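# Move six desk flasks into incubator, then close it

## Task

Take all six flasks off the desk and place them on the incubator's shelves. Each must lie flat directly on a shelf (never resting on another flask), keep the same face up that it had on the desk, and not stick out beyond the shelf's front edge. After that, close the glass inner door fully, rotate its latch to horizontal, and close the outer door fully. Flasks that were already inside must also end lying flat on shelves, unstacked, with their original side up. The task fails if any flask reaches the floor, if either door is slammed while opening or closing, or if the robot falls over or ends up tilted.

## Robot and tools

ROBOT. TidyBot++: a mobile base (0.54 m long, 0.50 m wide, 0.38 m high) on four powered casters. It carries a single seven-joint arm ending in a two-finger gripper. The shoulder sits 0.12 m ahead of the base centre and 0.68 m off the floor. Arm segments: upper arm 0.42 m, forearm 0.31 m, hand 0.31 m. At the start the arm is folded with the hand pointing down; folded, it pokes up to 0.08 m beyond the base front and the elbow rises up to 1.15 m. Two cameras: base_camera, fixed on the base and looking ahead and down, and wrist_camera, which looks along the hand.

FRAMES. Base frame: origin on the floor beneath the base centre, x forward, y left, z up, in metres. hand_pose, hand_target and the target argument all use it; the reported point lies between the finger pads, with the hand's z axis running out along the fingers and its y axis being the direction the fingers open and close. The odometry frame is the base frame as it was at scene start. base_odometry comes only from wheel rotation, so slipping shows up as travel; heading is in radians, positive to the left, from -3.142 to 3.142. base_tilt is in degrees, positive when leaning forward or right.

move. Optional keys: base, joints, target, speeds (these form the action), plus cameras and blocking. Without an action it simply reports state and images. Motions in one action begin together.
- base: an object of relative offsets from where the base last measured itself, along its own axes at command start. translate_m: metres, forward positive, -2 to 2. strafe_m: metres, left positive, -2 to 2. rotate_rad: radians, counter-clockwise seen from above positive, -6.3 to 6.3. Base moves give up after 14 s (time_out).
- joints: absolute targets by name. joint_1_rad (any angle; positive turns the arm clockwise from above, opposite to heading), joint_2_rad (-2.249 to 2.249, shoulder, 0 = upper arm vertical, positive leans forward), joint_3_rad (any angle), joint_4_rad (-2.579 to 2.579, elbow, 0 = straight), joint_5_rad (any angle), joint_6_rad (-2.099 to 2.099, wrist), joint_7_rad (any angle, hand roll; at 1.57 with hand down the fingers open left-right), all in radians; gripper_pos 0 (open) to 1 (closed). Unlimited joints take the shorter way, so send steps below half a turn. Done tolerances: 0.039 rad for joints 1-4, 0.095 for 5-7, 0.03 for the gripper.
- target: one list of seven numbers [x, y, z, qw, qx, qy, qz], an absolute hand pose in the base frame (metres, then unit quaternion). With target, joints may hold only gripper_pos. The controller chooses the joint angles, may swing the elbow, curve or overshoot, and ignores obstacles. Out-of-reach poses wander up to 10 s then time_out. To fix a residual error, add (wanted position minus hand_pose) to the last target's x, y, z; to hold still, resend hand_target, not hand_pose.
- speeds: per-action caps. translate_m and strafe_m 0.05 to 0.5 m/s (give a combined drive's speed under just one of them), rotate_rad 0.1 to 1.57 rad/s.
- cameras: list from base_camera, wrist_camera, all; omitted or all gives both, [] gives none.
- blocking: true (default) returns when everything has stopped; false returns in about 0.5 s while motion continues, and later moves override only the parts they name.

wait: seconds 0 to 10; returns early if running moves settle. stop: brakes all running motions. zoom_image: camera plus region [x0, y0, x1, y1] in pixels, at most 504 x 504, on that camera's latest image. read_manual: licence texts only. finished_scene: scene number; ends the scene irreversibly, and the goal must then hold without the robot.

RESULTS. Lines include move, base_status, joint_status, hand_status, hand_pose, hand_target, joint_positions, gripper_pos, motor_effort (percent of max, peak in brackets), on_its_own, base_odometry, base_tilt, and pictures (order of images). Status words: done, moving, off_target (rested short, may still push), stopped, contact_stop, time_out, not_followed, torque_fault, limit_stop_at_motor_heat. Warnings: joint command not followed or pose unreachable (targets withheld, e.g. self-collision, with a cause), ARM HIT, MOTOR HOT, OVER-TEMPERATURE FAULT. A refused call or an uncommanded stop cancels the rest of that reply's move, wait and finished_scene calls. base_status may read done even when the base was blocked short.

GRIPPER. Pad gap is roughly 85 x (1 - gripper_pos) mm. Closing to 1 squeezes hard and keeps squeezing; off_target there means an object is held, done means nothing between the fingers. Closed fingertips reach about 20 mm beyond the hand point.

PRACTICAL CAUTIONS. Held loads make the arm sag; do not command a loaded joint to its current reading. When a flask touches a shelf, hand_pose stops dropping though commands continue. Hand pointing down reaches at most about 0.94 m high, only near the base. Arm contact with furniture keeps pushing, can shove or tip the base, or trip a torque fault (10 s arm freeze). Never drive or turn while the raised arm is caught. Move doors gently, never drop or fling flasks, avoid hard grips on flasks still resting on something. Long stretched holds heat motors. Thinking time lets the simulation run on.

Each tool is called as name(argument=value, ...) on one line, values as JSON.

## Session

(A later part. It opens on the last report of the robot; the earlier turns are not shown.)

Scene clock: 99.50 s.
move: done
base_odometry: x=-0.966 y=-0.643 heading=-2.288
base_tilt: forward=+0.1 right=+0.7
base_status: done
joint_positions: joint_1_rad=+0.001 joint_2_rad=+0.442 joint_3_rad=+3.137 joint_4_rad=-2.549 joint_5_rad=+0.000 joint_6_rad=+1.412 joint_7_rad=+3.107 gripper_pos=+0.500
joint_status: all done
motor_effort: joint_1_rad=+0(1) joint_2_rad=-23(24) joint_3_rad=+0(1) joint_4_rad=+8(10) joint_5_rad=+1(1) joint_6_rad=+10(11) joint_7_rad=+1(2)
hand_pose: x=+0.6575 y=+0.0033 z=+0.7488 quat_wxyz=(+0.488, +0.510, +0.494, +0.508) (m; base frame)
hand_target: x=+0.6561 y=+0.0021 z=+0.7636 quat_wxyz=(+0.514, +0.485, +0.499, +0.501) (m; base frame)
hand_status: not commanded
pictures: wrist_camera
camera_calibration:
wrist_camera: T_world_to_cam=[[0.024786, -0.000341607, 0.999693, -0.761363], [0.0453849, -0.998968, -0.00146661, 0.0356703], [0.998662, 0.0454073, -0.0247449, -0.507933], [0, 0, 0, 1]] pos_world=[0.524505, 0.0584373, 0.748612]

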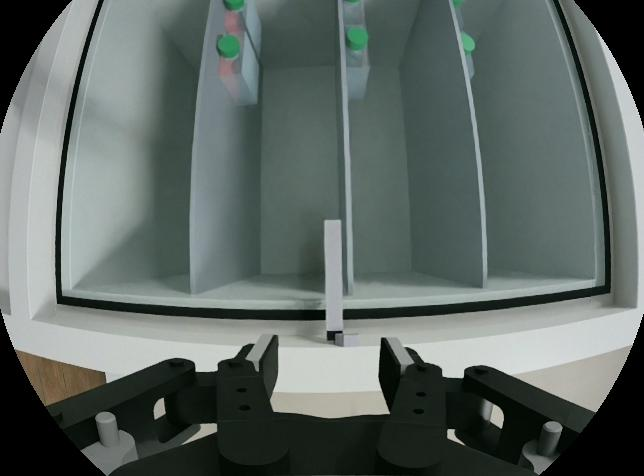

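move(base={"strafe_m": 0.008, "translate_m": 0.165}, speeds={"translate_m": 0.15}, joints={"joint_2_rad": 0.42}, cameras=["wrist_camera"])

Scene clock: 103.87 s.
move: done
base_odometry: x=-1.068 y=-0.773 heading=-2.289
base_tilt: forward=+0.1 right=+0.7
base_status: done
joint_positions: joint_1_rad=+0.001 joint_2_rad=+0.433 joint_3_rad=+3.137 joint_4_rad=-2.549 joint_5_rad=+0.000 joint_6_rad=+1.412 joint_7_rad=+3.107 gripper_pos=+0.500
joint_status: all done
motor_effort: joint_1_rad=+0(1) joint_2_rad=-22(25) joint_3_rad=+0(1) joint_4_rad=+8(10) joint_5_rad=+1(1) joint_6_rad=+10(11) joint_7_rad=+0(1)
hand_pose: x=+0.6567 y=+0.0033 z=+0.7540 quat_wxyz=(+0.490, +0.508, +0.492, +0.510) (m; base frame)
hand_target: x=+0.6553 y=+0.0021 z=+0.7690 quat_wxyz=(+0.517, +0.482, +0.497, +0.503) (m; base frame)
hand_status: not commanded
pictures: wrist_camera
camera_calibration:
wrist_camera: T_world_to_cam=[[0.015175, -0.000263105, 0.999885, -0.760454], [0.0454015, -0.998968, -0.00095191, 0.0353203], [0.998854, 0.0454107, -0.0151474, -0.514271], [0, 0, 0, 1]] pos_world=[0.523618, 0.0584372, 0.752611]

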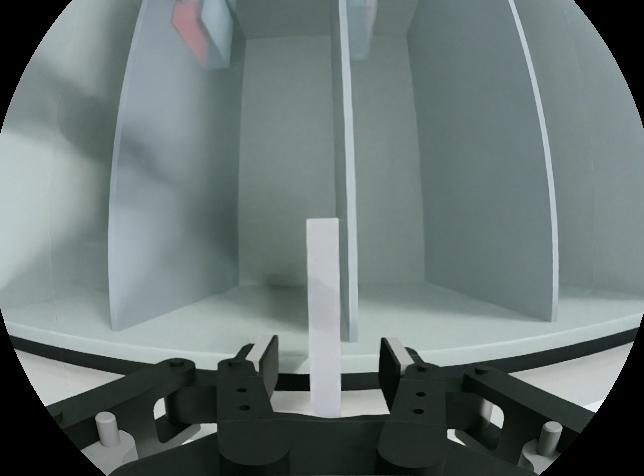

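move(base={"strafe_m": 0.006, "translate_m": 0.045}, speeds={"translate_m": 0.06}, joints={"joint_2_rad": 0.427}, cameras=["wrist_camera"])

Scene clock: 118.37 s.
move: done
base_odometry: x=-1.094 y=-0.811 heading=-2.289
base_tilt: forward=+0.1 right=+0.7
base_status: done
joint_positions: joint_1_rad=+0.001 joint_2_rad=+0.433 joint_3_rad=+3.137 joint_4_rad=-2.549 joint_5_rad=+0.000 joint_6_rad=+1.412 joint_7_rad=+3.107 gripper_pos=+0.500
joint_status: all done
motor_effort: joint_1_rad=-1(1) joint_2_rad=-23(24) joint_3_rad=+0(1) joint_4_rad=+8(10) joint_5_rad=+1(1) joint_6_rad=+10(10) joint_7_rad=+0(1)
hand_pose: x=+0.6567 y=+0.0033 z=+0.7535 quat_wxyz=(+0.490, +0.508, +0.492, +0.510) (m; base frame)
hand_target: x=+0.6559 y=+0.0021 z=+0.7652 quat_wxyz=(+0.515, +0.484, +0.499, +0.502) (m; base frame)
hand_status: not commanded
pictures: wrist_camera
camera_calibration:
wrist_camera: T_world_to_cam=[[0.0160783, -0.000323354, 0.999871, -0.760515], [0.0453991, -0.998968, -0.0010531, 0.0353928], [0.99884, 0.0454102, -0.0160471, -0.513692], [0, 0, 0, 1]] pos_world=[0.523716, 0.0584373, 0.752211]

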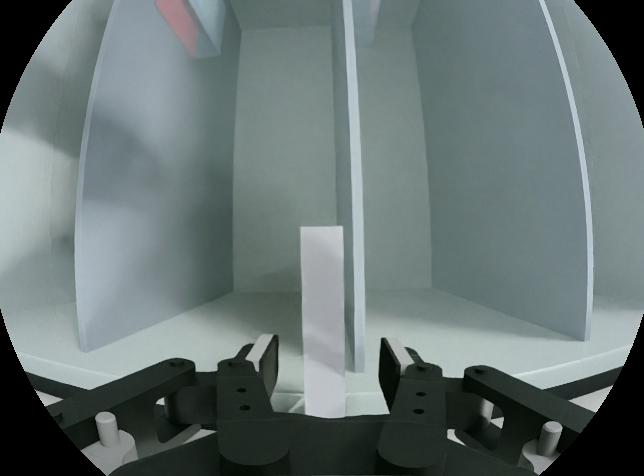

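move(joints={"gripper_pos": 0.78}, cameras=["wrist_camera"])

move(joints={"gripper_pos": 0.815}, cameras=[])

move(joints={"joint_7_rad": 2.6}, cameras=["wrist_camera"])

Scene clock: 120.50 s.
move: done
base_odometry: x=-1.094 y=-0.811 heading=-2.289
base_tilt: forward=+0.1 right=+0.7
base_status: not commanded
joint_positions: joint_1_rad=+0.001 joint_2_rad=+0.434 joint_3_rad=+3.137 joint_4_rad=-2.549 joint_5_rad=+0.000 joint_6_rad=+1.412 joint_7_rad=+3.107 gripper_pos=+0.780
joint_status: all done
motor_effort: joint_1_rad=+0(1) joint_2_rad=-23(25) joint_3_rad=+1(1) joint_4_rad=+9(10) joint_5_rad=+1(1) joint_6_rad=+11(12) joint_7_rad=+0(1)
hand_pose: x=+0.6567 y=+0.0033 z=+0.7533 quat_wxyz=(+0.490, +0.508, +0.492, +0.510) (m; base frame)
hand_target: x=+0.6559 y=+0.0021 z=+0.7652 quat_wxyz=(+0.515, +0.484, +0.499, +0.502) (m; base frame)
hand_status: not commanded
pictures: wrist_camera
camera_calibration:
wrist_camera: T_world_to_cam=[[0.0165777, -0.00030133, 0.999863, -0.760672], [0.0453986, -0.998968, -0.00105377, 0.0353935], [0.998831, 0.0454098, -0.016547, -0.513312], [0, 0, 0, 1]] pos_world=[0.523716, 0.0584372, 0.752111]

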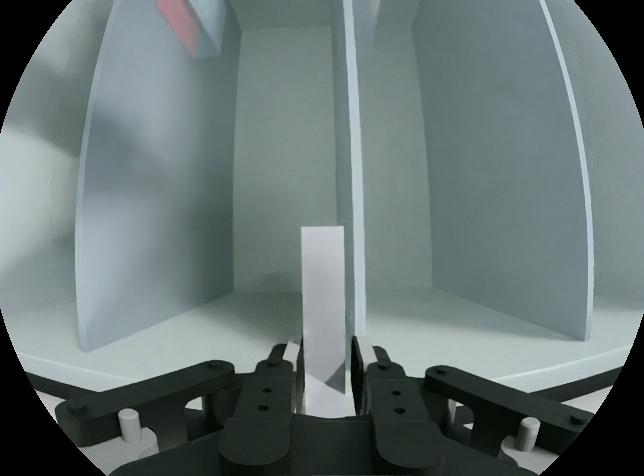

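Scene clock: 120.93 s.
move: done
base_odometry: x=-1.094 y=-0.811 heading=-2.289
base_tilt: forward=+0.1 right=+0.7
base_status: not commanded
joint_positions: joint_1_rad=+0.001 joint_2_rad=+0.436 joint_3_rad=+3.137 joint_4_rad=-2.550 joint_5_rad=+0.000 joint_6_rad=+1.413 joint_7_rad=+3.108 gripper_pos=+0.815
joint_status: all done
motor_effort: joint_1_rad=-1(1) joint_2_rad=-23(26) joint_3_rad=+0(1) joint_4_rad=+8(11) joint_5_rad=+1(1) joint_6_rad=+10(14) joint_7_rad=+0(1)
hand_pose: x=+0.6566 y=+0.0033 z=+0.7517 quat_wxyz=(+0.489, +0.509, +0.493, +0.509) (m; base frame)
hand_target: x=+0.6559 y=+0.0021 z=+0.7652 quat_wxyz=(+0.515, +0.484, +0.499, +0.502) (m; base frame)
hand_status: not commanded
pictures: none
No camera images: "cameras" was empty.

Scene clock: 122.20 s.
move: done
base_odometry: x=-1.094 y=-0.811 heading=-2.289
base_tilt: forward=+0.1 right=+0.7
base_status: not commanded
joint_positions: joint_1_rad=+0.001 joint_2_rad=+0.436 joint_3_rad=+3.137 joint_4_rad=-2.550 joint_5_rad=+0.000 joint_6_rad=+1.414 joint_7_rad=+2.653 gripper_pos=+0.814
joint_status: all done
motor_effort: joint_1_rad=-2(3) joint_2_rad=-20(22) joint_3_rad=-1(2) joint_4_rad=+6(9) joint_5_rad=+2(3) joint_6_rad=+8(10) joint_7_rad=+0(2)
hand_pose: x=+0.6567 y=+0.0032 z=+0.7526 quat_wxyz=(+0.362, +0.606, +0.365, +0.607) (m; base frame)
hand_target: x=+0.6559 y=+0.0021 z=+0.7652 quat_wxyz=(+0.353, +0.605, +0.342, +0.626) (m; base frame)
hand_status: not commanded
pictures: wrist_camera
camera_calibration:
wrist_camera: T_world_to_cam=[[0.0189839, -0.438918, 0.898327, -0.683652], [0.0444982, -0.897227, -0.439321, 0.365347], [0.998829, 0.0483139, 0.00249814, -0.52771], [0, 0, 0, 1]] pos_world=[0.523813, 0.053228, 0.775965]

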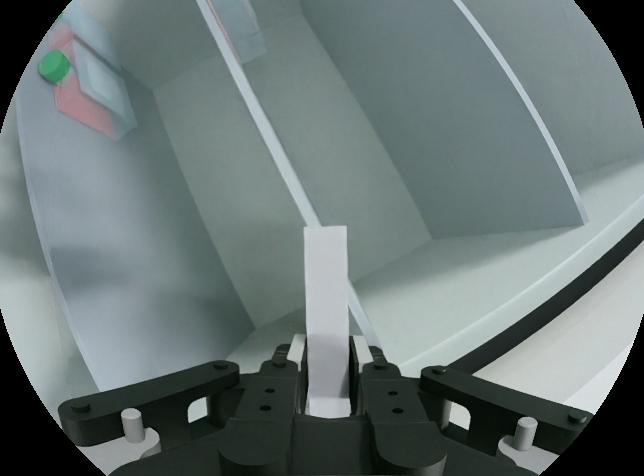

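move(joints={"joint_7_rad": 2.1}, cameras=["wrist_camera"])

Scene clock: 136.93 s.
move: done
base_odometry: x=-1.094 y=-0.811 heading=-2.289
base_tilt: forward=+0.1 right=+0.6
base_status: not commanded
joint_positions: joint_1_rad=+0.001 joint_2_rad=+0.434 joint_3_rad=+3.138 joint_4_rad=-2.549 joint_5_rad=+0.000 joint_6_rad=+1.414 joint_7_rad=+2.163 gripper_pos=+0.815
joint_status: all done
motor_effort: joint_1_rad=-2(3) joint_2_rad=-19(21) joint_3_rad=-1(2) joint_4_rad=+6(6) joint_5_rad=+3(3) joint_6_rad=+7(8) joint_7_rad=+0(2)
hand_pose: x=+0.6567 y=+0.0026 z=+0.7537 quat_wxyz=(+0.205, +0.676, +0.206, +0.677) (m; base frame)
hand_target: x=+0.6559 y=+0.0021 z=+0.7652 quat_wxyz=(+0.187, +0.671, +0.182, +0.694) (m; base frame)
hand_status: not commanded
pictures: wrist_camera
camera_calibration:
wrist_camera: T_world_to_cam=[[0.017944, -0.810071, 0.586057, -0.447918], [0.0442032, -0.584936, -0.809874, 0.643982], [0.998861, 0.0404379, 0.0253116, -0.544864], [0, 0, 0, 1]] pos_world=[0.523815, 0.0358765, 0.797842]

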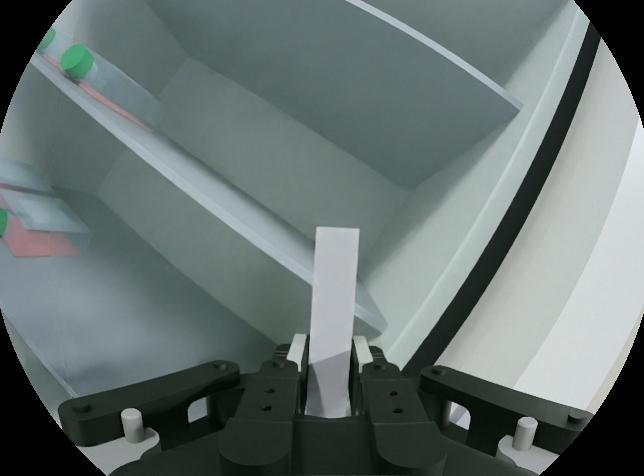

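move(joints={"joint_7_rad": 1.75}, cameras=[])

move(joints={"joint_7_rad": 1.5}, cameras=["wrist_camera"])

Scene clock: 138.97 s.
move: done
base_odometry: x=-1.094 y=-0.811 heading=-2.289
base_tilt: forward=+0.1 right=+0.7
base_status: not commanded
joint_positions: joint_1_rad=+0.001 joint_2_rad=+0.434 joint_3_rad=+3.139 joint_4_rad=-2.549 joint_5_rad=+0.000 joint_6_rad=+1.414 joint_7_rad=+1.808 gripper_pos=+0.815
joint_status: all done
motor_effort: joint_1_rad=-3(4) joint_2_rad=-19(20) joint_3_rad=-2(2) joint_4_rad=+6(6) joint_5_rad=+3(4) joint_6_rad=+7(7) joint_7_rad=+1(2)
hand_pose: x=+0.6567 y=+0.0018 z=+0.7539 quat_wxyz=(+0.083, +0.701, +0.084, +0.703) (m; base frame)
hand_target: x=+0.6559 y=+0.0021 z=+0.7652 quat_wxyz=(+0.064, +0.692, +0.062, +0.716) (m; base frame)
hand_status: not commanded
pictures: none
No camera images: "cameras" was empty.

Scene clock: 139.97 s.
move: done
base_odometry: x=-1.094 y=-0.811 heading=-2.289
base_tilt: forward=+0.1 right=+0.7
base_status: not commanded
joint_positions: joint_1_rad=+0.002 joint_2_rad=+0.434 joint_3_rad=+3.140 joint_4_rad=-2.549 joint_5_rad=+0.000 joint_6_rad=+1.414 joint_7_rad=+1.547 gripper_pos=+0.815
joint_status: all done
motor_effort: joint_1_rad=-3(4) joint_2_rad=-22(22) joint_3_rad=-1(2) joint_4_rad=+8(8) joint_5_rad=+3(4) joint_6_rad=+9(10) joint_7_rad=+1(2)
hand_pose: x=+0.6567 y=+0.0013 z=+0.7539 quat_wxyz=(-0.009, +0.706, -0.009, +0.708) (m; base frame)
hand_target: x=+0.6559 y=+0.0021 z=+0.7652 quat_wxyz=(-0.026, +0.695, -0.024, +0.718) (m; base frame)
hand_status: not commanded
pictures: wrist_camera
camera_calibration:
wrist_camera: T_world_to_cam=[[0.0168963, -0.999796, 0.011089, -0.0147272], [0.0435782, -0.0103436, -0.998996, 0.785616], [0.998907, 0.0173625, 0.0433945, -0.558414], [0, 0, 0, 1]] pos_world=[0.523817, 0.00309745, 0.809223]

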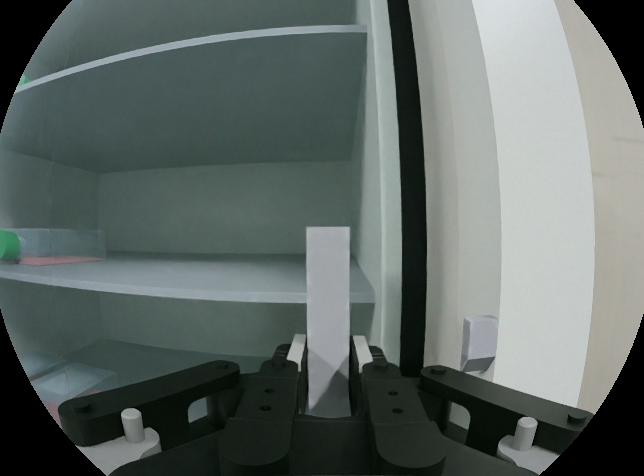

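move(joints={"gripper_pos": 0.86}, cameras=[])

move(base={"translate_m": -0.0444, "strafe_m": 0.0723, "rotate_rad": -0.1}, speeds={"translate_m": 0.07, "rotate_rad": 0.1}, cameras=["wrist_camera"])

Scene clock: 144.53 s.
move: done
base_odometry: x=-1.094 y=-0.811 heading=-2.289
base_tilt: forward=+0.1 right=+0.7
base_status: not commanded
joint_positions: joint_1_rad=+0.002 joint_2_rad=+0.434 joint_3_rad=+3.140 joint_4_rad=-2.549 joint_5_rad=+0.000 joint_6_rad=+1.414 joint_7_rad=+1.547 gripper_pos=+0.843
joint_status: all done
motor_effort: joint_1_rad=-2(2) joint_2_rad=-21(22) joint_3_rad=-2(2) joint_4_rad=+7(8) joint_5_rad=+2(3) joint_6_rad=+9(9) joint_7_rad=-4(4)
hand_pose: x=+0.6568 y=+0.0012 z=+0.7540 quat_wxyz=(-0.009, +0.706, -0.009, +0.708) (m; base frame)
hand_target: x=+0.6559 y=+0.0021 z=+0.7652 quat_wxyz=(-0.026, +0.695, -0.024, +0.718) (m; base frame)
hand_status: not commanded
pictures: none
No camera images: "cameras" was empty.

Scene clock: 146.23 s.
move: done
base_odometry: x=-1.010 y=-0.825 heading=-2.389
base_tilt: forward=+0.1 right=+0.6
base_status: done
joint_positions: joint_1_rad=-0.001 joint_2_rad=+0.434 joint_3_rad=+3.144 joint_4_rad=-2.549 joint_5_rad=+0.001 joint_6_rad=+1.415 joint_7_rad=+1.547 gripper_pos=+0.843
joint_status: not commanded
motor_effort: joint_1_rad=+0(5) joint_2_rad=-22(25) joint_3_rad=-1(4) joint_4_rad=+8(10) joint_5_rad=+0(5) joint_6_rad=+10(12) joint_7_rad=-2(3)
hand_pose: x=+0.6569 y=+0.0010 z=+0.7538 quat_wxyz=(-0.008, +0.706, -0.008, +0.708) (m; base frame)
hand_target: x=+0.6559 y=+0.0021 z=+0.7652 quat_wxyz=(-0.026, +0.695, -0.024, +0.718) (m; base frame)
hand_status: not commanded
pictures: wrist_camera
camera_calibration:
wrist_camera: T_world_to_cam=[[0.0163238, -0.999785, 0.0127693, -0.0158877], [0.0436986, -0.0120455, -0.998972, 0.785426], [0.998911, 0.016865, 0.0434925, -0.558688], [0, 0, 0, 1]] pos_world=[0.524017, 0.00299877, 0.809121]

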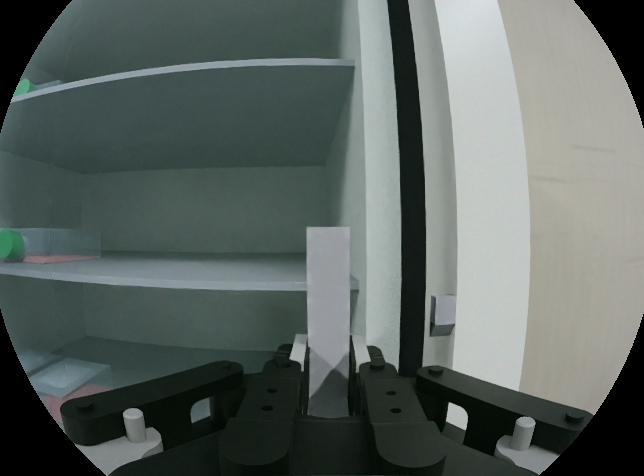

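move(base={"translate_m": -0.0814, "strafe_m": 0.1486, "rotate_rad": -0.2}, speeds={"translate_m": 0.1, "rotate_rad": 0.118}, cameras=[])

move(base={"translate_m": -0.0814, "strafe_m": 0.1486, "rotate_rad": -0.2}, speeds={"translate_m": 0.1, "rotate_rad": 0.118}, cameras=["wrist_camera"])

Scene clock: 149.67 s.
move: done
base_odometry: x=-0.849 y=-0.878 heading=-2.590
base_tilt: forward=+0.1 right=+0.7
base_status: done
joint_positions: joint_1_rad=+0.001 joint_2_rad=+0.434 joint_3_rad=+3.146 joint_4_rad=-2.550 joint_5_rad=+0.001 joint_6_rad=+1.415 joint_7_rad=+1.547 gripper_pos=+0.843
joint_status: not commanded
motor_effort: joint_1_rad=+1(4) joint_2_rad=-21(24) joint_3_rad=+0(4) joint_4_rad=+8(10) joint_5_rad=+0(4) joint_6_rad=+9(11) joint_7_rad=-2(3)
hand_pose: x=+0.6568 y=-0.0009 z=+0.7538 quat_wxyz=(-0.006, +0.706, -0.009, +0.708) (m; base frame)
hand_target: x=+0.6559 y=+0.0021 z=+0.7652 quat_wxyz=(-0.026, +0.695, -0.024, +0.718) (m; base frame)
hand_status: not commanded
pictures: none
No camera images: "cameras" was empty.

Scene clock: 151.90 s.
move: done
base_odometry: x=-0.701 y=-0.962 heading=-2.791
base_tilt: forward=+0.1 right=+0.7
base_status: done
joint_positions: joint_1_rad=+0.005 joint_2_rad=+0.434 joint_3_rad=+3.148 joint_4_rad=-2.550 joint_5_rad=+0.001 joint_6_rad=+1.416 joint_7_rad=+1.547 gripper_pos=+0.843
joint_status: not commanded
motor_effort: joint_1_rad=-1(5) joint_2_rad=-21(24) joint_3_rad=-1(5) joint_4_rad=+8(11) joint_5_rad=+0(4) joint_6_rad=+9(11) joint_7_rad=-2(3)
hand_pose: x=+0.6565 y=-0.0044 z=+0.7538 quat_wxyz=(-0.004, +0.706, -0.011, +0.708) (m; base frame)
hand_target: x=+0.6559 y=+0.0021 z=+0.7652 quat_wxyz=(-0.026, +0.695, -0.024, +0.718) (m; base frame)
hand_status: not commanded
pictures: wrist_camera
camera_calibration:
wrist_camera: T_world_to_cam=[[0.00604683, -0.999878, 0.014436, -0.0157449], [0.0434819, -0.0141597, -0.998954, 0.785491], [0.999036, 0.00666821, 0.0433909, -0.558228], [0, 0, 0, 1]] pos_world=[0.523631, -0.000898226, 0.809118]

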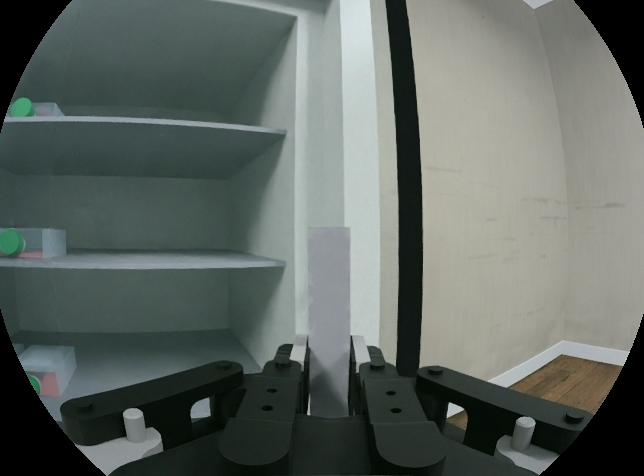

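move(base={"translate_m": -0.0525, "strafe_m": 0.079, "rotate_rad": -0.12}, speeds={"translate_m": 0.1, "rotate_rad": 0.12}, cameras=["wrist_camera", "base_camera"])

Scene clock: 159.57 s.
move: done
base_odometry: x=-0.625 y=-1.018 heading=-2.911
base_tilt: forward=+0.1 right=+0.6
base_status: done
joint_positions: joint_1_rad=+0.000 joint_2_rad=+0.434 joint_3_rad=+3.144 joint_4_rad=-2.551 joint_5_rad=+0.002 joint_6_rad=+1.416 joint_7_rad=+1.547 gripper_pos=+0.843
joint_status: not commanded
motor_effort: joint_1_rad=+0(3) joint_2_rad=-21(24) joint_3_rad=+0(2) joint_4_rad=+8(11) joint_5_rad=-1(3) joint_6_rad=+9(11) joint_7_rad=-3(3)
hand_pose: x=+0.6563 y=+0.0005 z=+0.7538 quat_wxyz=(-0.008, +0.706, -0.008, +0.708) (m; base frame)
hand_target: x=+0.6559 y=+0.0021 z=+0.7652 quat_wxyz=(-0.026, +0.695, -0.024, +0.718) (m; base frame)
hand_status: not commanded
pictures: base_camera, wrist_camera
camera_calibration:
wrist_camera: T_world_to_cam=[[0.0157132, -0.999791, 0.0130422, -0.01618], [0.0435959, -0.0123463, -0.998973, 0.785602], [0.998926, 0.0162656, 0.0433928, -0.558013], [0, 0, 0, 1]] pos_world=[0.523418, 0.00259907, 0.80922]

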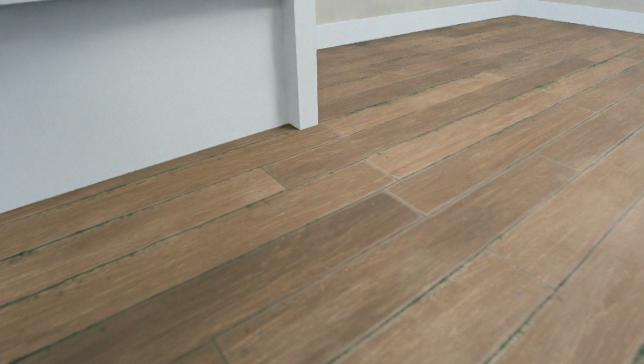

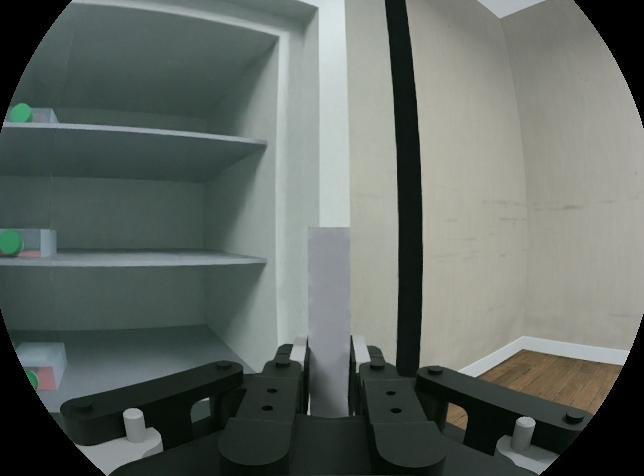

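move(joints={"gripper_pos": 0.35}, cameras=[])

move(base={"translate_m": -0.42}, speeds={"translate_m": 0.3}, cameras=["wrist_camera"])

move(base={"translate_m": 0.769, "strafe_m": -0.814, "rotate_rad": 1.123}, speeds={"rotate_rad": 0.6}, joints={"joint_7_rad": -0.02, "gripper_pos": 1.0}, cameras=["wrist_camera", "base_camera"])

Scene clock: 170.47 s.
move: done
base_odometry: x=-0.625 y=-1.018 heading=-2.911
base_tilt: forward=+0.1 right=+0.7
base_status: not commanded
joint_positions: joint_1_rad=+0.000 joint_2_rad=+0.434 joint_3_rad=+3.144 joint_4_rad=-2.551 joint_5_rad=+0.002 joint_6_rad=+1.416 joint_7_rad=+1.542 gripper_pos=+0.350
joint_status: all done
motor_effort: joint_1_rad=-1(1) joint_2_rad=-22(23) joint_3_rad=+0(1) joint_4_rad=+8(8) joint_5_rad=+1(1) joint_6_rad=+10(10) joint_7_rad=+1(2)
hand_pose: x=+0.6564 y=+0.0005 z=+0.7538 quat_wxyz=(-0.009, +0.706, -0.010, +0.708) (m; base frame)
hand_target: x=+0.6559 y=+0.0021 z=+0.7652 quat_wxyz=(-0.026, +0.695, -0.024, +0.718) (m; base frame)
hand_status: not commanded
pictures: none
No camera images: "cameras" was empty.

Scene clock: 172.80 s.
move: done
base_odometry: x=-0.216 y=-0.922 heading=-2.911
base_tilt: forward=+0.1 right=+0.7
base_status: done
joint_positions: joint_1_rad=+0.000 joint_2_rad=+0.435 joint_3_rad=+3.144 joint_4_rad=-2.551 joint_5_rad=+0.002 joint_6_rad=+1.416 joint_7_rad=+1.542 gripper_pos=+0.350
joint_status: not commanded
motor_effort: joint_1_rad=-1(1) joint_2_rad=-23(25) joint_3_rad=+0(1) joint_4_rad=+8(9) joint_5_rad=+1(1) joint_6_rad=+10(10) joint_7_rad=+1(1)
hand_pose: x=+0.6565 y=+0.0005 z=+0.7532 quat_wxyz=(-0.009, +0.707, -0.010, +0.707) (m; base frame)
hand_target: x=+0.6559 y=+0.0021 z=+0.7652 quat_wxyz=(-0.026, +0.695, -0.024, +0.718) (m; base frame)
hand_status: not commanded
pictures: wrist_camera
camera_calibration:
wrist_camera: T_world_to_cam=[[0.0157076, -0.999839, 0.00861957, -0.0129002], [0.0424279, -0.00794637, -0.999068, 0.785775], [0.998976, 0.0160587, 0.0422963, -0.557326], [0, 0, 0, 1]] pos_world=[0.523619, 0.00229589, 0.808726]

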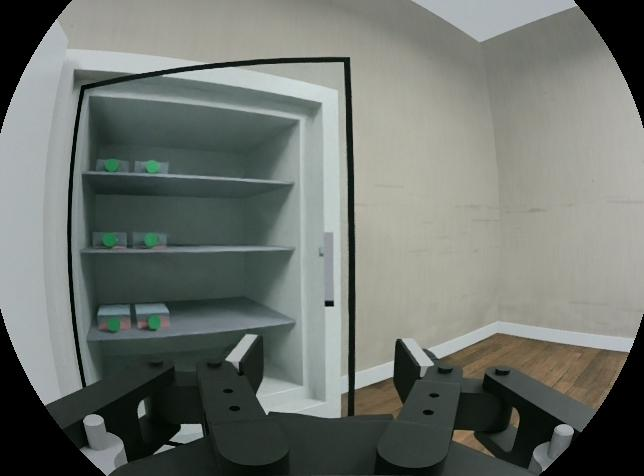

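Scene clock: 176.23 s.
move: done
base_odometry: x=-1.151 y=-0.306 heading=-1.787
base_tilt: forward=+0.1 right=+0.7
base_status: done
joint_positions: joint_1_rad=+0.001 joint_2_rad=+0.435 joint_3_rad=+3.144 joint_4_rad=-2.551 joint_5_rad=+0.002 joint_6_rad=+1.416 joint_7_rad=+0.043 gripper_pos=+0.999
joint_status: all done
motor_effort: joint_1_rad=-1(2) joint_2_rad=-22(25) joint_3_rad=+1(2) joint_4_rad=+8(9) joint_5_rad=+1(2) joint_6_rad=+10(11) joint_7_rad=+0(2)
hand_pose: x=+0.6565 y=+0.0004 z=+0.7530 quat_wxyz=(-0.489, +0.510, -0.489, +0.511) (m; base frame)
hand_target: x=+0.6559 y=+0.0021 z=+0.7652 quat_wxyz=(-0.514, +0.487, -0.496, +0.503) (m; base frame)
hand_status: not commanded
pictures: base_camera, wrist_camera
camera_calibration:
wrist_camera: T_world_to_cam=[[0.017449, -0.0794102, -0.996689, 0.742542], [0.0425189, 0.995998, -0.0786107, 0.0919792], [0.998943, -0.0410064, 0.0207556, -0.541056], [0, 0, 0, 1]] pos_world=[0.523617, -0.0548326, 0.758544]

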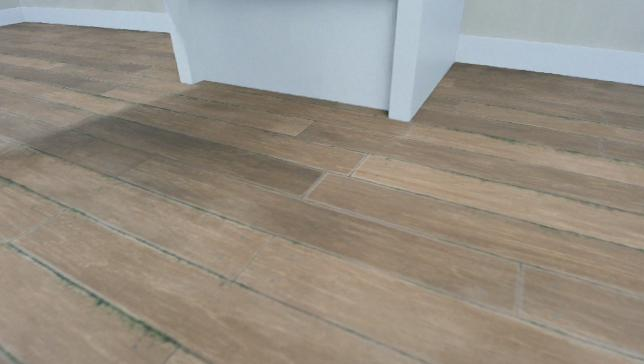

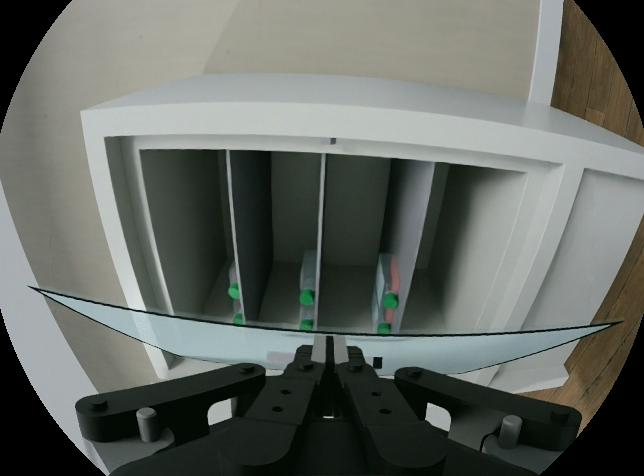

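move(base={"translate_m": 0.205}, speeds={"translate_m": 0.15}, cameras=["wrist_camera"])

Scene clock: 182.70 s.
move: done
base_odometry: x=-1.195 y=-0.506 heading=-1.787
base_tilt: forward=+0.1 right=+0.6
base_status: done
joint_positions: joint_1_rad=+0.001 joint_2_rad=+0.435 joint_3_rad=+3.144 joint_4_rad=-2.550 joint_5_rad=+0.002 joint_6_rad=+1.416 joint_7_rad=+0.043 gripper_pos=+0.999
joint_status: not commanded
motor_effort: joint_1_rad=+0(2) joint_2_rad=-23(25) joint_3_rad=+0(1) joint_4_rad=+8(9) joint_5_rad=+1(1) joint_6_rad=+10(11) joint_7_rad=+1(1)
hand_pose: x=+0.6565 y=+0.0004 z=+0.7529 quat_wxyz=(-0.489, +0.510, -0.489, +0.511) (m; base frame)
hand_target: x=+0.6559 y=+0.0021 z=+0.7652 quat_wxyz=(-0.514, +0.487, -0.496, +0.503) (m; base frame)
hand_status: not commanded
pictures: wrist_camera
camera_calibration:
wrist_camera: T_world_to_cam=[[0.0173494, -0.0794062, -0.996691, 0.742494], [0.042511, 0.995999, -0.078611, 0.0919715], [0.998945, -0.0410065, 0.0206556, -0.541079], [0, 0, 0, 1]] pos_world=[0.523717, -0.0548326, 0.758444]

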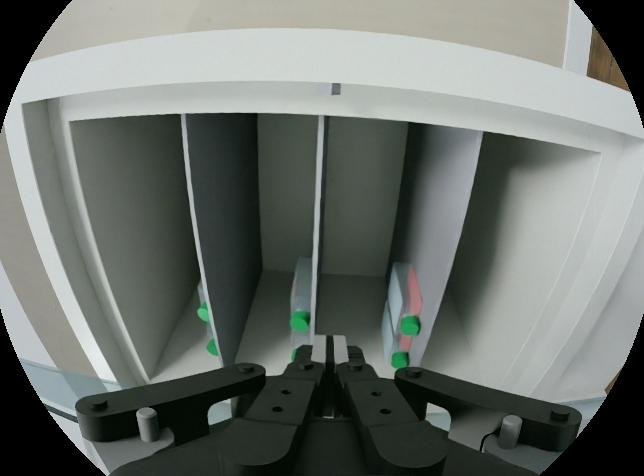

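move(base={"translate_m": -0.02, "strafe_m": 0.08}, speeds={"strafe_m": 0.07}, cameras=["wrist_camera"])

move(base={"translate_m": -0.025, "strafe_m": 0.08}, speeds={"strafe_m": 0.09}, cameras=["wrist_camera"])

Scene clock: 186.07 s.
move: done
base_odometry: x=-1.112 y=-0.504 heading=-1.788
base_tilt: forward=+0.1 right=+0.7
base_status: done
joint_positions: joint_1_rad=+0.001 joint_2_rad=+0.435 joint_3_rad=+3.144 joint_4_rad=-2.550 joint_5_rad=+0.001 joint_6_rad=+1.416 joint_7_rad=+0.043 gripper_pos=+0.999
joint_status: not commanded
motor_effort: joint_1_rad=+0(3) joint_2_rad=-23(24) joint_3_rad=+0(2) joint_4_rad=+8(9) joint_5_rad=+1(3) joint_6_rad=+10(10) joint_7_rad=+1(1)
hand_pose: x=+0.6565 y=-0.0001 z=+0.7529 quat_wxyz=(-0.488, +0.510, -0.489, +0.512) (m; base frame)
hand_target: x=+0.6559 y=+0.0021 z=+0.7652 quat_wxyz=(-0.514, +0.487, -0.496, +0.503) (m; base frame)
hand_status: not commanded
pictures: wrist_camera
camera_calibration:
wrist_camera: T_world_to_cam=[[0.0172451, -0.0794319, -0.996691, 0.742517], [0.0438049, 0.995942, -0.0786143, 0.0916958], [0.998891, -0.0423043, 0.0206546, -0.541038], [0, 0, 0, 1]] pos_world=[0.523616, -0.0552323, 0.758444]

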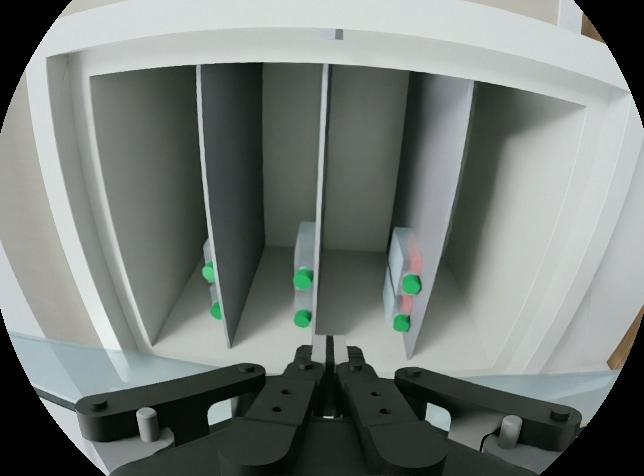

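Scene clock: 187.53 s.
move: done
base_odometry: x=-1.028 y=-0.497 heading=-1.788
base_tilt: forward=+0.1 right=+0.7
base_status: done
joint_positions: joint_1_rad=+0.001 joint_2_rad=+0.435 joint_3_rad=+3.144 joint_4_rad=-2.550 joint_5_rad=+0.000 joint_6_rad=+1.416 joint_7_rad=+0.042 gripper_pos=+0.999
joint_status: not commanded
motor_effort: joint_1_rad=-1(4) joint_2_rad=-23(23) joint_3_rad=+0(2) joint_4_rad=+8(9) joint_5_rad=+1(4) joint_6_rad=+10(10) joint_7_rad=+0(1)
hand_pose: x=+0.6565 y=-0.0001 z=+0.7529 quat_wxyz=(-0.489, +0.510, -0.490, +0.512) (m; base frame)
hand_target: x=+0.6559 y=+0.0021 z=+0.7652 quat_wxyz=(-0.514, +0.487, -0.496, +0.503) (m; base frame)
hand_status: not commanded
pictures: wrist_camera
camera_calibration:
wrist_camera: T_world_to_cam=[[0.0171423, -0.079131, -0.996717, 0.742615], [0.0439913, 0.995958, -0.0783141, 0.0912721], [0.998885, -0.0425044, 0.0205541, -0.540965], [0, 0, 0, 1]] pos_world=[0.523616, -0.0551327, 0.758444]

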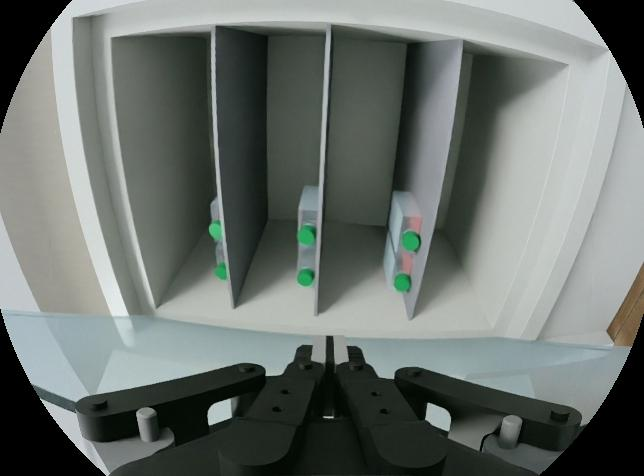

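move(base={"translate_m": -0.003, "strafe_m": 0.155}, speeds={"strafe_m": 0.1}, cameras=[])

move(base={"translate_m": 0.042, "strafe_m": 0.149}, speeds={"strafe_m": 0.1}, cameras=["wrist_camera"])

Scene clock: 191.00 s.
move: done
base_odometry: x=-0.876 y=-0.527 heading=-1.788
base_tilt: forward=+0.1 right=+0.7
base_status: done
joint_positions: joint_1_rad=+0.000 joint_2_rad=+0.431 joint_3_rad=+3.143 joint_4_rad=-2.557 joint_5_rad=-0.001 joint_6_rad=+1.417 joint_7_rad=+0.042 gripper_pos=+0.999
joint_status: not commanded
motor_effort: joint_1_rad=+0(4) joint_2_rad=-22(24) joint_3_rad=+0(3) joint_4_rad=+8(13) joint_5_rad=+1(4) joint_6_rad=+10(11) joint_7_rad=+1(2)
hand_pose: x=+0.6541 y=+0.0003 z=+0.7531 quat_wxyz=(-0.488, +0.510, -0.490, +0.511) (m; base frame)
hand_target: x=+0.6559 y=+0.0021 z=+0.7652 quat_wxyz=(-0.514, +0.487, -0.496, +0.503) (m; base frame)
hand_status: not commanded
pictures: none
No camera images: "cameras" was empty.

Scene clock: 193.10 s.
move: done
base_odometry: x=-0.740 y=-0.600 heading=-1.787
base_tilt: forward=+0.1 right=+0.6
base_status: done
joint_positions: joint_1_rad=+0.001 joint_2_rad=+0.431 joint_3_rad=+3.143 joint_4_rad=-2.557 joint_5_rad=-0.002 joint_6_rad=+1.417 joint_7_rad=+0.042 gripper_pos=+0.999
joint_status: not commanded
motor_effort: joint_1_rad=+1(5) joint_2_rad=-23(23) joint_3_rad=+0(4) joint_4_rad=+8(10) joint_5_rad=+1(6) joint_6_rad=+10(11) joint_7_rad=+1(1)
hand_pose: x=+0.6541 y=-0.0006 z=+0.7531 quat_wxyz=(-0.488, +0.510, -0.491, +0.511) (m; base frame)
hand_target: x=+0.6559 y=+0.0021 z=+0.7652 quat_wxyz=(-0.514, +0.487, -0.496, +0.503) (m; base frame)
hand_status: not commanded
pictures: wrist_camera
camera_calibration:
wrist_camera: T_world_to_cam=[[0.0156182, -0.078304, -0.996807, 0.743851], [0.0459643, 0.995931, -0.077515, 0.0899741], [0.998821, -0.044607, 0.0191538, -0.537403], [0, 0, 0, 1]] pos_world=[0.521017, -0.0553335, 0.758743]

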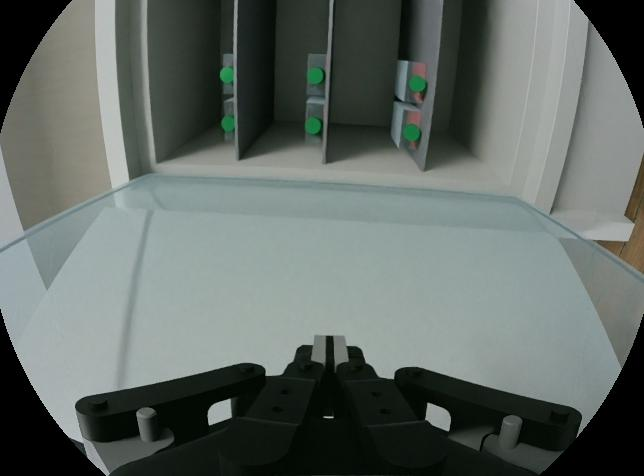

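move(base={"translate_m": 0.05, "strafe_m": 0.1}, speeds={"strafe_m": 0.1}, cameras=[])

move(base={"translate_m": 0.04, "strafe_m": 0.07}, speeds={"strafe_m": 0.08}, cameras=["wrist_camera"])

Scene clock: 196.20 s.
move: done
base_odometry: x=-0.652 y=-0.671 heading=-1.787
base_tilt: forward=+0.1 right=+0.6
base_status: done
joint_positions: joint_1_rad=+0.001 joint_2_rad=+0.432 joint_3_rad=+3.143 joint_4_rad=-2.557 joint_5_rad=-0.003 joint_6_rad=+1.417 joint_7_rad=+0.042 gripper_pos=+0.999
joint_status: not commanded
motor_effort: joint_1_rad=-1(3) joint_2_rad=-23(23) joint_3_rad=+0(2) joint_4_rad=+8(10) joint_5_rad=+1(4) joint_6_rad=+10(11) joint_7_rad=+1(2)
hand_pose: x=+0.6542 y=-0.0008 z=+0.7531 quat_wxyz=(-0.488, +0.509, -0.491, +0.512) (m; base frame)
hand_target: x=+0.6559 y=+0.0021 z=+0.7652 quat_wxyz=(-0.514, +0.487, -0.496, +0.503) (m; base frame)
hand_status: not commanded
pictures: none
No camera images: "cameras" was empty.

Scene clock: 197.70 s.
move: done
base_odometry: x=-0.592 y=-0.725 heading=-1.787
base_tilt: forward=+0.1 right=+0.6
base_status: done
joint_positions: joint_1_rad=+0.003 joint_2_rad=+0.432 joint_3_rad=+3.144 joint_4_rad=-2.557 joint_5_rad=-0.005 joint_6_rad=+1.417 joint_7_rad=+0.042 gripper_pos=+0.999
joint_status: not commanded
motor_effort: joint_1_rad=-2(4) joint_2_rad=-23(24) joint_3_rad=-1(3) joint_4_rad=+9(13) joint_5_rad=+2(5) joint_6_rad=+11(11) joint_7_rad=+1(1)
hand_pose: x=+0.6542 y=-0.0029 z=+0.7531 quat_wxyz=(-0.487, +0.508, -0.492, +0.513) (m; base frame)
hand_target: x=+0.6559 y=+0.0021 z=+0.7652 quat_wxyz=(-0.514, +0.487, -0.496, +0.503) (m; base frame)
hand_status: not commanded
pictures: wrist_camera
camera_calibration:
wrist_camera: T_world_to_cam=[[0.0152982, -0.078296, -0.996813, 0.743898], [0.0513522, 0.995675, -0.0774186, 0.0886772], [0.998563, -0.0500042, 0.0192528, -0.53762], [0, 0, 0, 1]] pos_world=[0.520913, -0.0569326, 0.758743]

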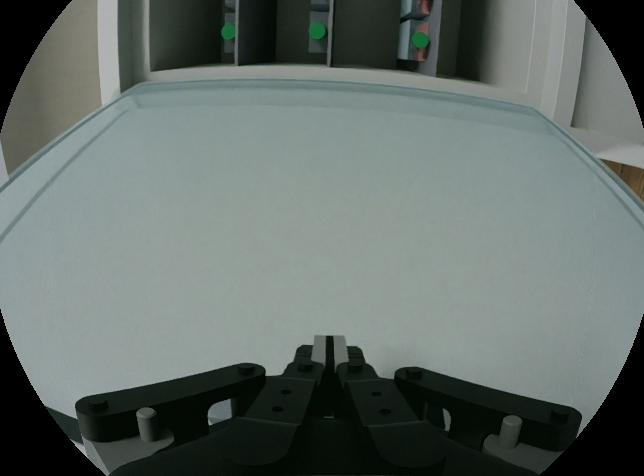

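move(base={"translate_m": -0.3, "strafe_m": -0.02}, speeds={"translate_m": 0.25}, cameras=["wrist_camera"])

move(base={"translate_m": 0.0, "strafe_m": 0.78, "rotate_rad": 1.07}, joints={"joint_2_rad": -0.12, "joint_4_rad": -1.32, "joint_6_rad": -0.88, "joint_7_rad": 1.55, "gripper_pos": 0.2}, cameras=["wrist_camera", "base_camera"])

Scene clock: 203.13 s.
move: done
base_odometry: x=-0.547 y=-0.427 heading=-1.787
base_tilt: forward=+0.1 right=+0.7
base_status: done
joint_positions: joint_1_rad=+0.002 joint_2_rad=+0.433 joint_3_rad=+3.144 joint_4_rad=-2.552 joint_5_rad=-0.005 joint_6_rad=+1.417 joint_7_rad=+0.042 gripper_pos=+0.999
joint_status: not commanded
motor_effort: joint_1_rad=-1(2) joint_2_rad=-22(24) joint_3_rad=+1(1) joint_4_rad=+8(9) joint_5_rad=+1(2) joint_6_rad=+10(11) joint_7_rad=+1(2)
hand_pose: x=+0.6560 y=-0.0024 z=+0.7540 quat_wxyz=(-0.488, +0.508, -0.491, +0.513) (m; base frame)
hand_target: x=+0.6559 y=+0.0021 z=+0.7652 quat_wxyz=(-0.514, +0.487, -0.496, +0.503) (m; base frame)
hand_status: not commanded
pictures: wrist_camera
camera_calibration:
wrist_camera: T_world_to_cam=[[0.0187703, -0.0781456, -0.996765, 0.742458], [0.0507196, 0.995732, -0.0771095, 0.0883172], [0.998537, -0.0491081, 0.0226537, -0.541918], [0, 0, 0, 1]] pos_world=[0.522709, -0.056533, 0.759142]

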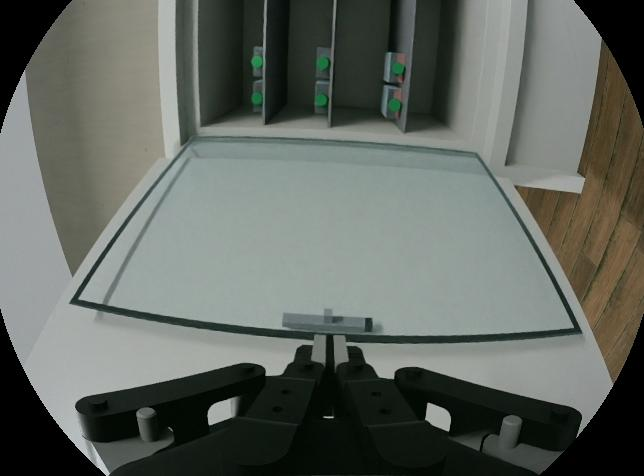

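Scene clock: 206.47 s.
move: done
base_odometry: x=+0.215 y=-0.595 heading=-0.716
base_tilt: forward=+0.0 right=+0.6
base_status: done
joint_positions: joint_1_rad=+0.000 joint_2_rad=-0.101 joint_3_rad=+3.140 joint_4_rad=-1.329 joint_5_rad=-0.005 joint_6_rad=-0.817 joint_7_rad=+1.485 gripper_pos=+0.200
joint_status: all done
motor_effort: joint_1_rad=+0(4) joint_2_rad=-16(28) joint_3_rad=+0(3) joint_4_rad=+21(23) joint_5_rad=+1(3) joint_6_rad=+9(11) joint_7_rad=+1(2)
hand_pose: x=+0.6495 y=+0.0031 z=+1.0639 quat_wxyz=(-0.025, +0.853, -0.037, +0.521) (m; base frame)
hand_target: x=+0.6334 y=+0.0022 z=+1.0617 quat_wxyz=(-0.006, +0.862, -0.008, +0.506) (m; base frame)
hand_status: not commanded
pictures: base_camera, wrist_camera
camera_calibration:
wrist_camera: T_world_to_cam=[[-0.00519908, -0.998376, -0.056725, 0.0702367], [-0.419275, 0.0536752, -0.906271, 1.29738], [0.907845, 0.0190716, -0.418873, -0.013746], [0, 0, 0, 1]] pos_world=[0.556801, 0.000747798, 1.174]

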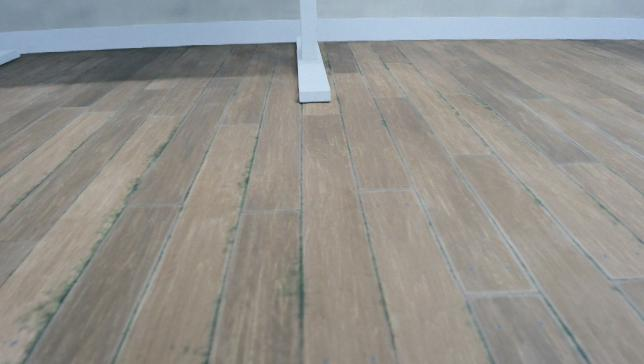

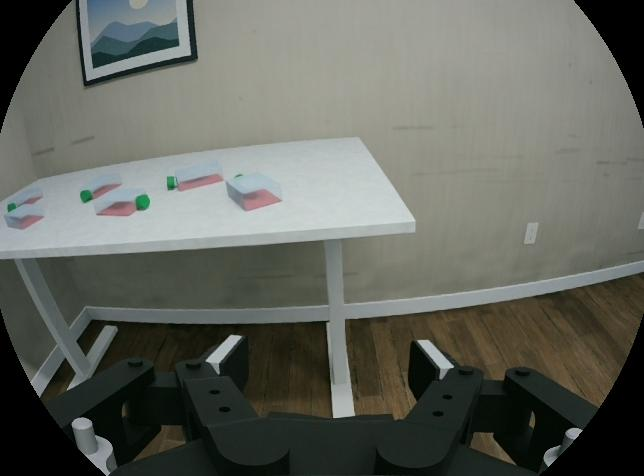

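zoom_image(camera="wrist_camera", region=[0, 130, 440, 270])

Scaled by 1.145.

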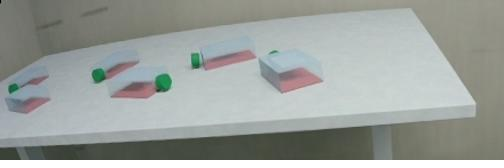

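move(base={"translate_m": 0.6, "strafe_m": 0.21}, speeds={"translate_m": 0.4}, cameras=["wrist_camera"])

Scene clock: 217.17 s.
move: done
base_odometry: x=+0.805 y=-0.830 heading=-0.716
base_tilt: forward=+0.1 right=+0.7
base_status: done
joint_positions: joint_1_rad=+0.000 joint_2_rad=-0.109 joint_3_rad=+3.140 joint_4_rad=-1.328 joint_5_rad=-0.005 joint_6_rad=-0.822 joint_7_rad=+1.486 gripper_pos=+0.200
joint_status: not commanded
motor_effort: joint_1_rad=+0(1) joint_2_rad=-16(18) joint_3_rad=+1(1) joint_4_rad=+21(22) joint_5_rad=+1(1) joint_6_rad=+9(10) joint_7_rad=+1(1)
hand_pose: x=+0.6459 y=+0.0031 z=+1.0676 quat_wxyz=(-0.025, +0.851, -0.036, +0.523) (m; base frame)
hand_target: x=+0.6334 y=+0.0022 z=+1.0617 quat_wxyz=(-0.006, +0.862, -0.008, +0.506) (m; base frame)
hand_status: not commanded
pictures: wrist_camera
camera_calibration:
wrist_camera: T_world_to_cam=[[-0.00429123, -0.998443, -0.0556094, 0.0686883], [-0.414863, 0.052376, -0.908375, 1.29868], [0.909874, 0.0191722, -0.414442, -0.0149775], [0, 0, 0, 1]] pos_world=[0.552696, 0.000848838, 1.1773]

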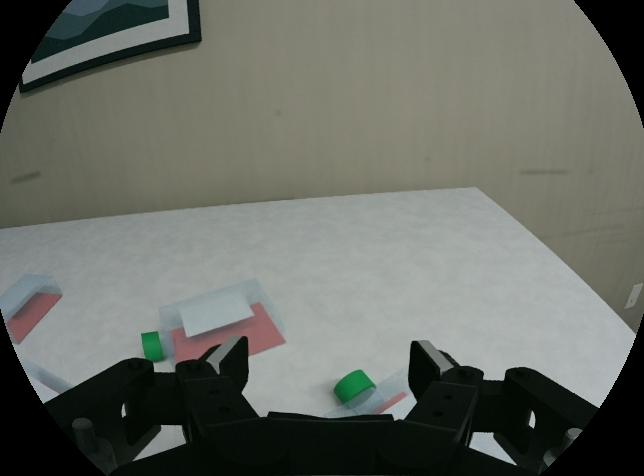

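move(base={"translate_m": 0.24, "strafe_m": -0.012}, speeds={"translate_m": 0.25}, joints={"joint_2_rad": 0.142, "joint_4_rad": -0.821, "joint_6_rad": -2.02, "joint_7_rad": 2.17, "gripper_pos": 0.45}, cameras=["wrist_camera"])

Scene clock: 223.83 s.
move: done
base_odometry: x=+0.979 y=-0.997 heading=-0.716
base_tilt: forward=+0.1 right=+0.7
base_status: done
joint_positions: joint_1_rad=+0.000 joint_2_rad=+0.151 joint_3_rad=+3.140 joint_4_rad=-0.832 joint_5_rad=-0.005 joint_6_rad=-1.960 joint_7_rad=+2.105 gripper_pos=+0.450
joint_status: all done
motor_effort: joint_1_rad=+0(1) joint_2_rad=-20(24) joint_3_rad=+0(2) joint_4_rad=+15(21) joint_5_rad=+1(1) joint_6_rad=+3(10) joint_7_rad=+0(2)
hand_pose: x=+0.5052 y=+0.0031 z=+0.9668 quat_wxyz=(+0.024, +0.959, +0.264, +0.096) (m; base frame)
hand_target: x=+0.4858 y=+0.0019 z=+0.9705 quat_wxyz=(+0.023, +0.952, +0.295, +0.076) (m; base frame)
hand_status: not commanded
pictures: wrist_camera
camera_calibration:
wrist_camera: T_world_to_cam=[[0.535398, -0.84022, 0.0859084, -0.34743], [-0.815045, -0.540655, -0.208311, 0.675954], [0.221474, 0.0415101, -0.974282, 0.960208], [0, 0, 0, 1]] pos_world=[0.524285, 0.0336824, 1.10617]

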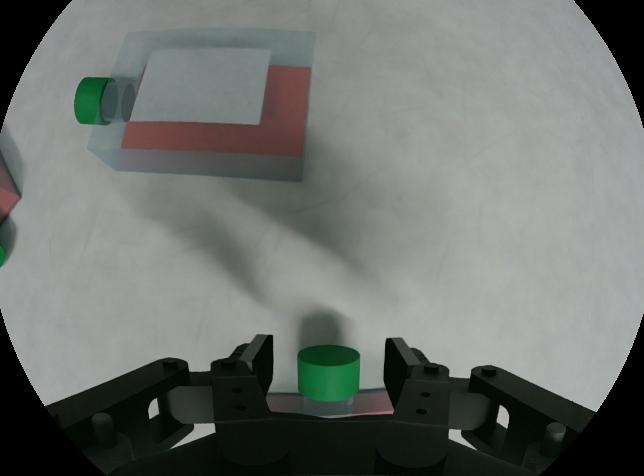

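move(joints={"joint_2_rad": 0.225, "joint_4_rad": -0.832, "joint_6_rad": -2.08}, cameras=["wrist_camera"])

Scene clock: 226.43 s.
move: done
base_odometry: x=+0.979 y=-0.997 heading=-0.716
base_tilt: forward=+0.1 right=+0.7
base_status: not commanded
joint_positions: joint_1_rad=+0.000 joint_2_rad=+0.235 joint_3_rad=+3.140 joint_4_rad=-0.832 joint_5_rad=-0.005 joint_6_rad=-2.025 joint_7_rad=+2.106 gripper_pos=+0.450
joint_status: all done
motor_effort: joint_1_rad=+0(1) joint_2_rad=-22(25) joint_3_rad=+1(1) joint_4_rad=+15(16) joint_5_rad=+1(1) joint_6_rad=+2(4) joint_7_rad=+1(1)
hand_pose: x=+0.5077 y=+0.0031 z=+0.9318 quat_wxyz=(+0.004, +0.964, +0.266, +0.025) (m; base frame)
hand_target: x=+0.4881 y=+0.0018 z=+0.9352 quat_wxyz=(+0.001, +0.955, +0.296, +0.002) (m; base frame)
hand_status: not commanded
pictures: wrist_camera
camera_calibration:
wrist_camera: T_world_to_cam=[[0.54349, -0.839394, 0.00602332, -0.275501], [-0.836058, -0.541943, -0.0854651, 0.566842], [0.0750032, 0.0414136, -0.996323, 1.02043], [0, 0, 0, 1]] pos_world=[0.54711, 0.0336823, 1.06678]

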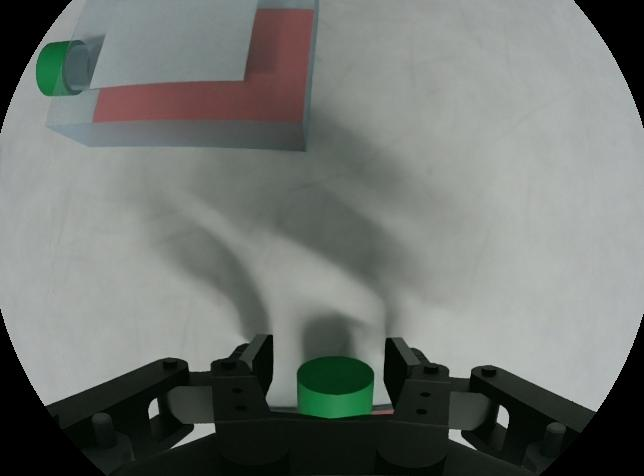

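move(base={"translate_m": 0.001, "strafe_m": -0.002}, speeds={"translate_m": 0.05}, joints={"joint_2_rad": 0.246, "joint_4_rad": -0.842, "joint_6_rad": -2.098, "gripper_pos": 0.6}, cameras=["wrist_camera"])

Scene clock: 228.23 s.
move: done
base_odometry: x=+0.978 y=-0.999 heading=-0.716
base_tilt: forward=+0.2 right=+0.7
base_status: done
joint_positions: joint_1_rad=+0.001 joint_2_rad=+0.248 joint_3_rad=+3.140 joint_4_rad=-0.834 joint_5_rad=-0.005 joint_6_rad=-2.045 joint_7_rad=+2.106 gripper_pos=+0.600
joint_status: all done
motor_effort: joint_1_rad=+1(5) joint_2_rad=-22(24) joint_3_rad=+1(3) joint_4_rad=+15(16) joint_5_rad=+1(2) joint_6_rad=+2(2) joint_7_rad=+1(1)
hand_pose: x=+0.5045 y=+0.0029 z=+0.9260 quat_wxyz=(+0.000, +0.964, +0.266, +0.008) (m; base frame)
hand_target: x=+0.4861 y=+0.0018 z=+0.9249 quat_wxyz=(-0.007, +0.955, +0.296, -0.021) (m; base frame)
hand_status: not commanded
pictures: wrist_camera
camera_calibration:
wrist_camera: T_world_to_cam=[[0.543262, -0.839463, -0.012969, -0.256194], [-0.83861, -0.541844, -0.0560277, 0.537578], [0.040006, 0.0413137, -0.998345, 1.0344], [0, 0, 0, 1]] pos_world=[0.548616, 0.0334823, 1.05949]

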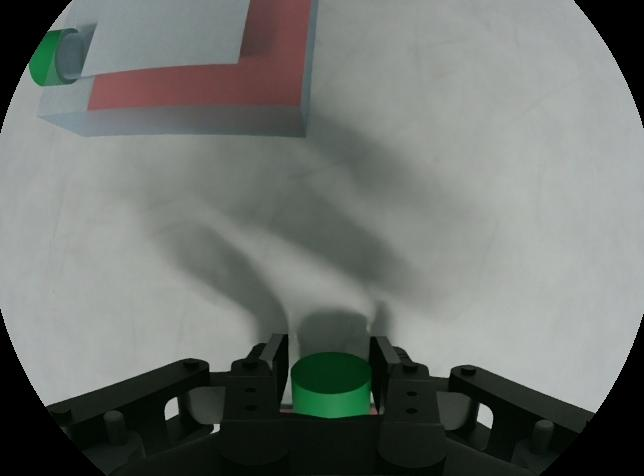

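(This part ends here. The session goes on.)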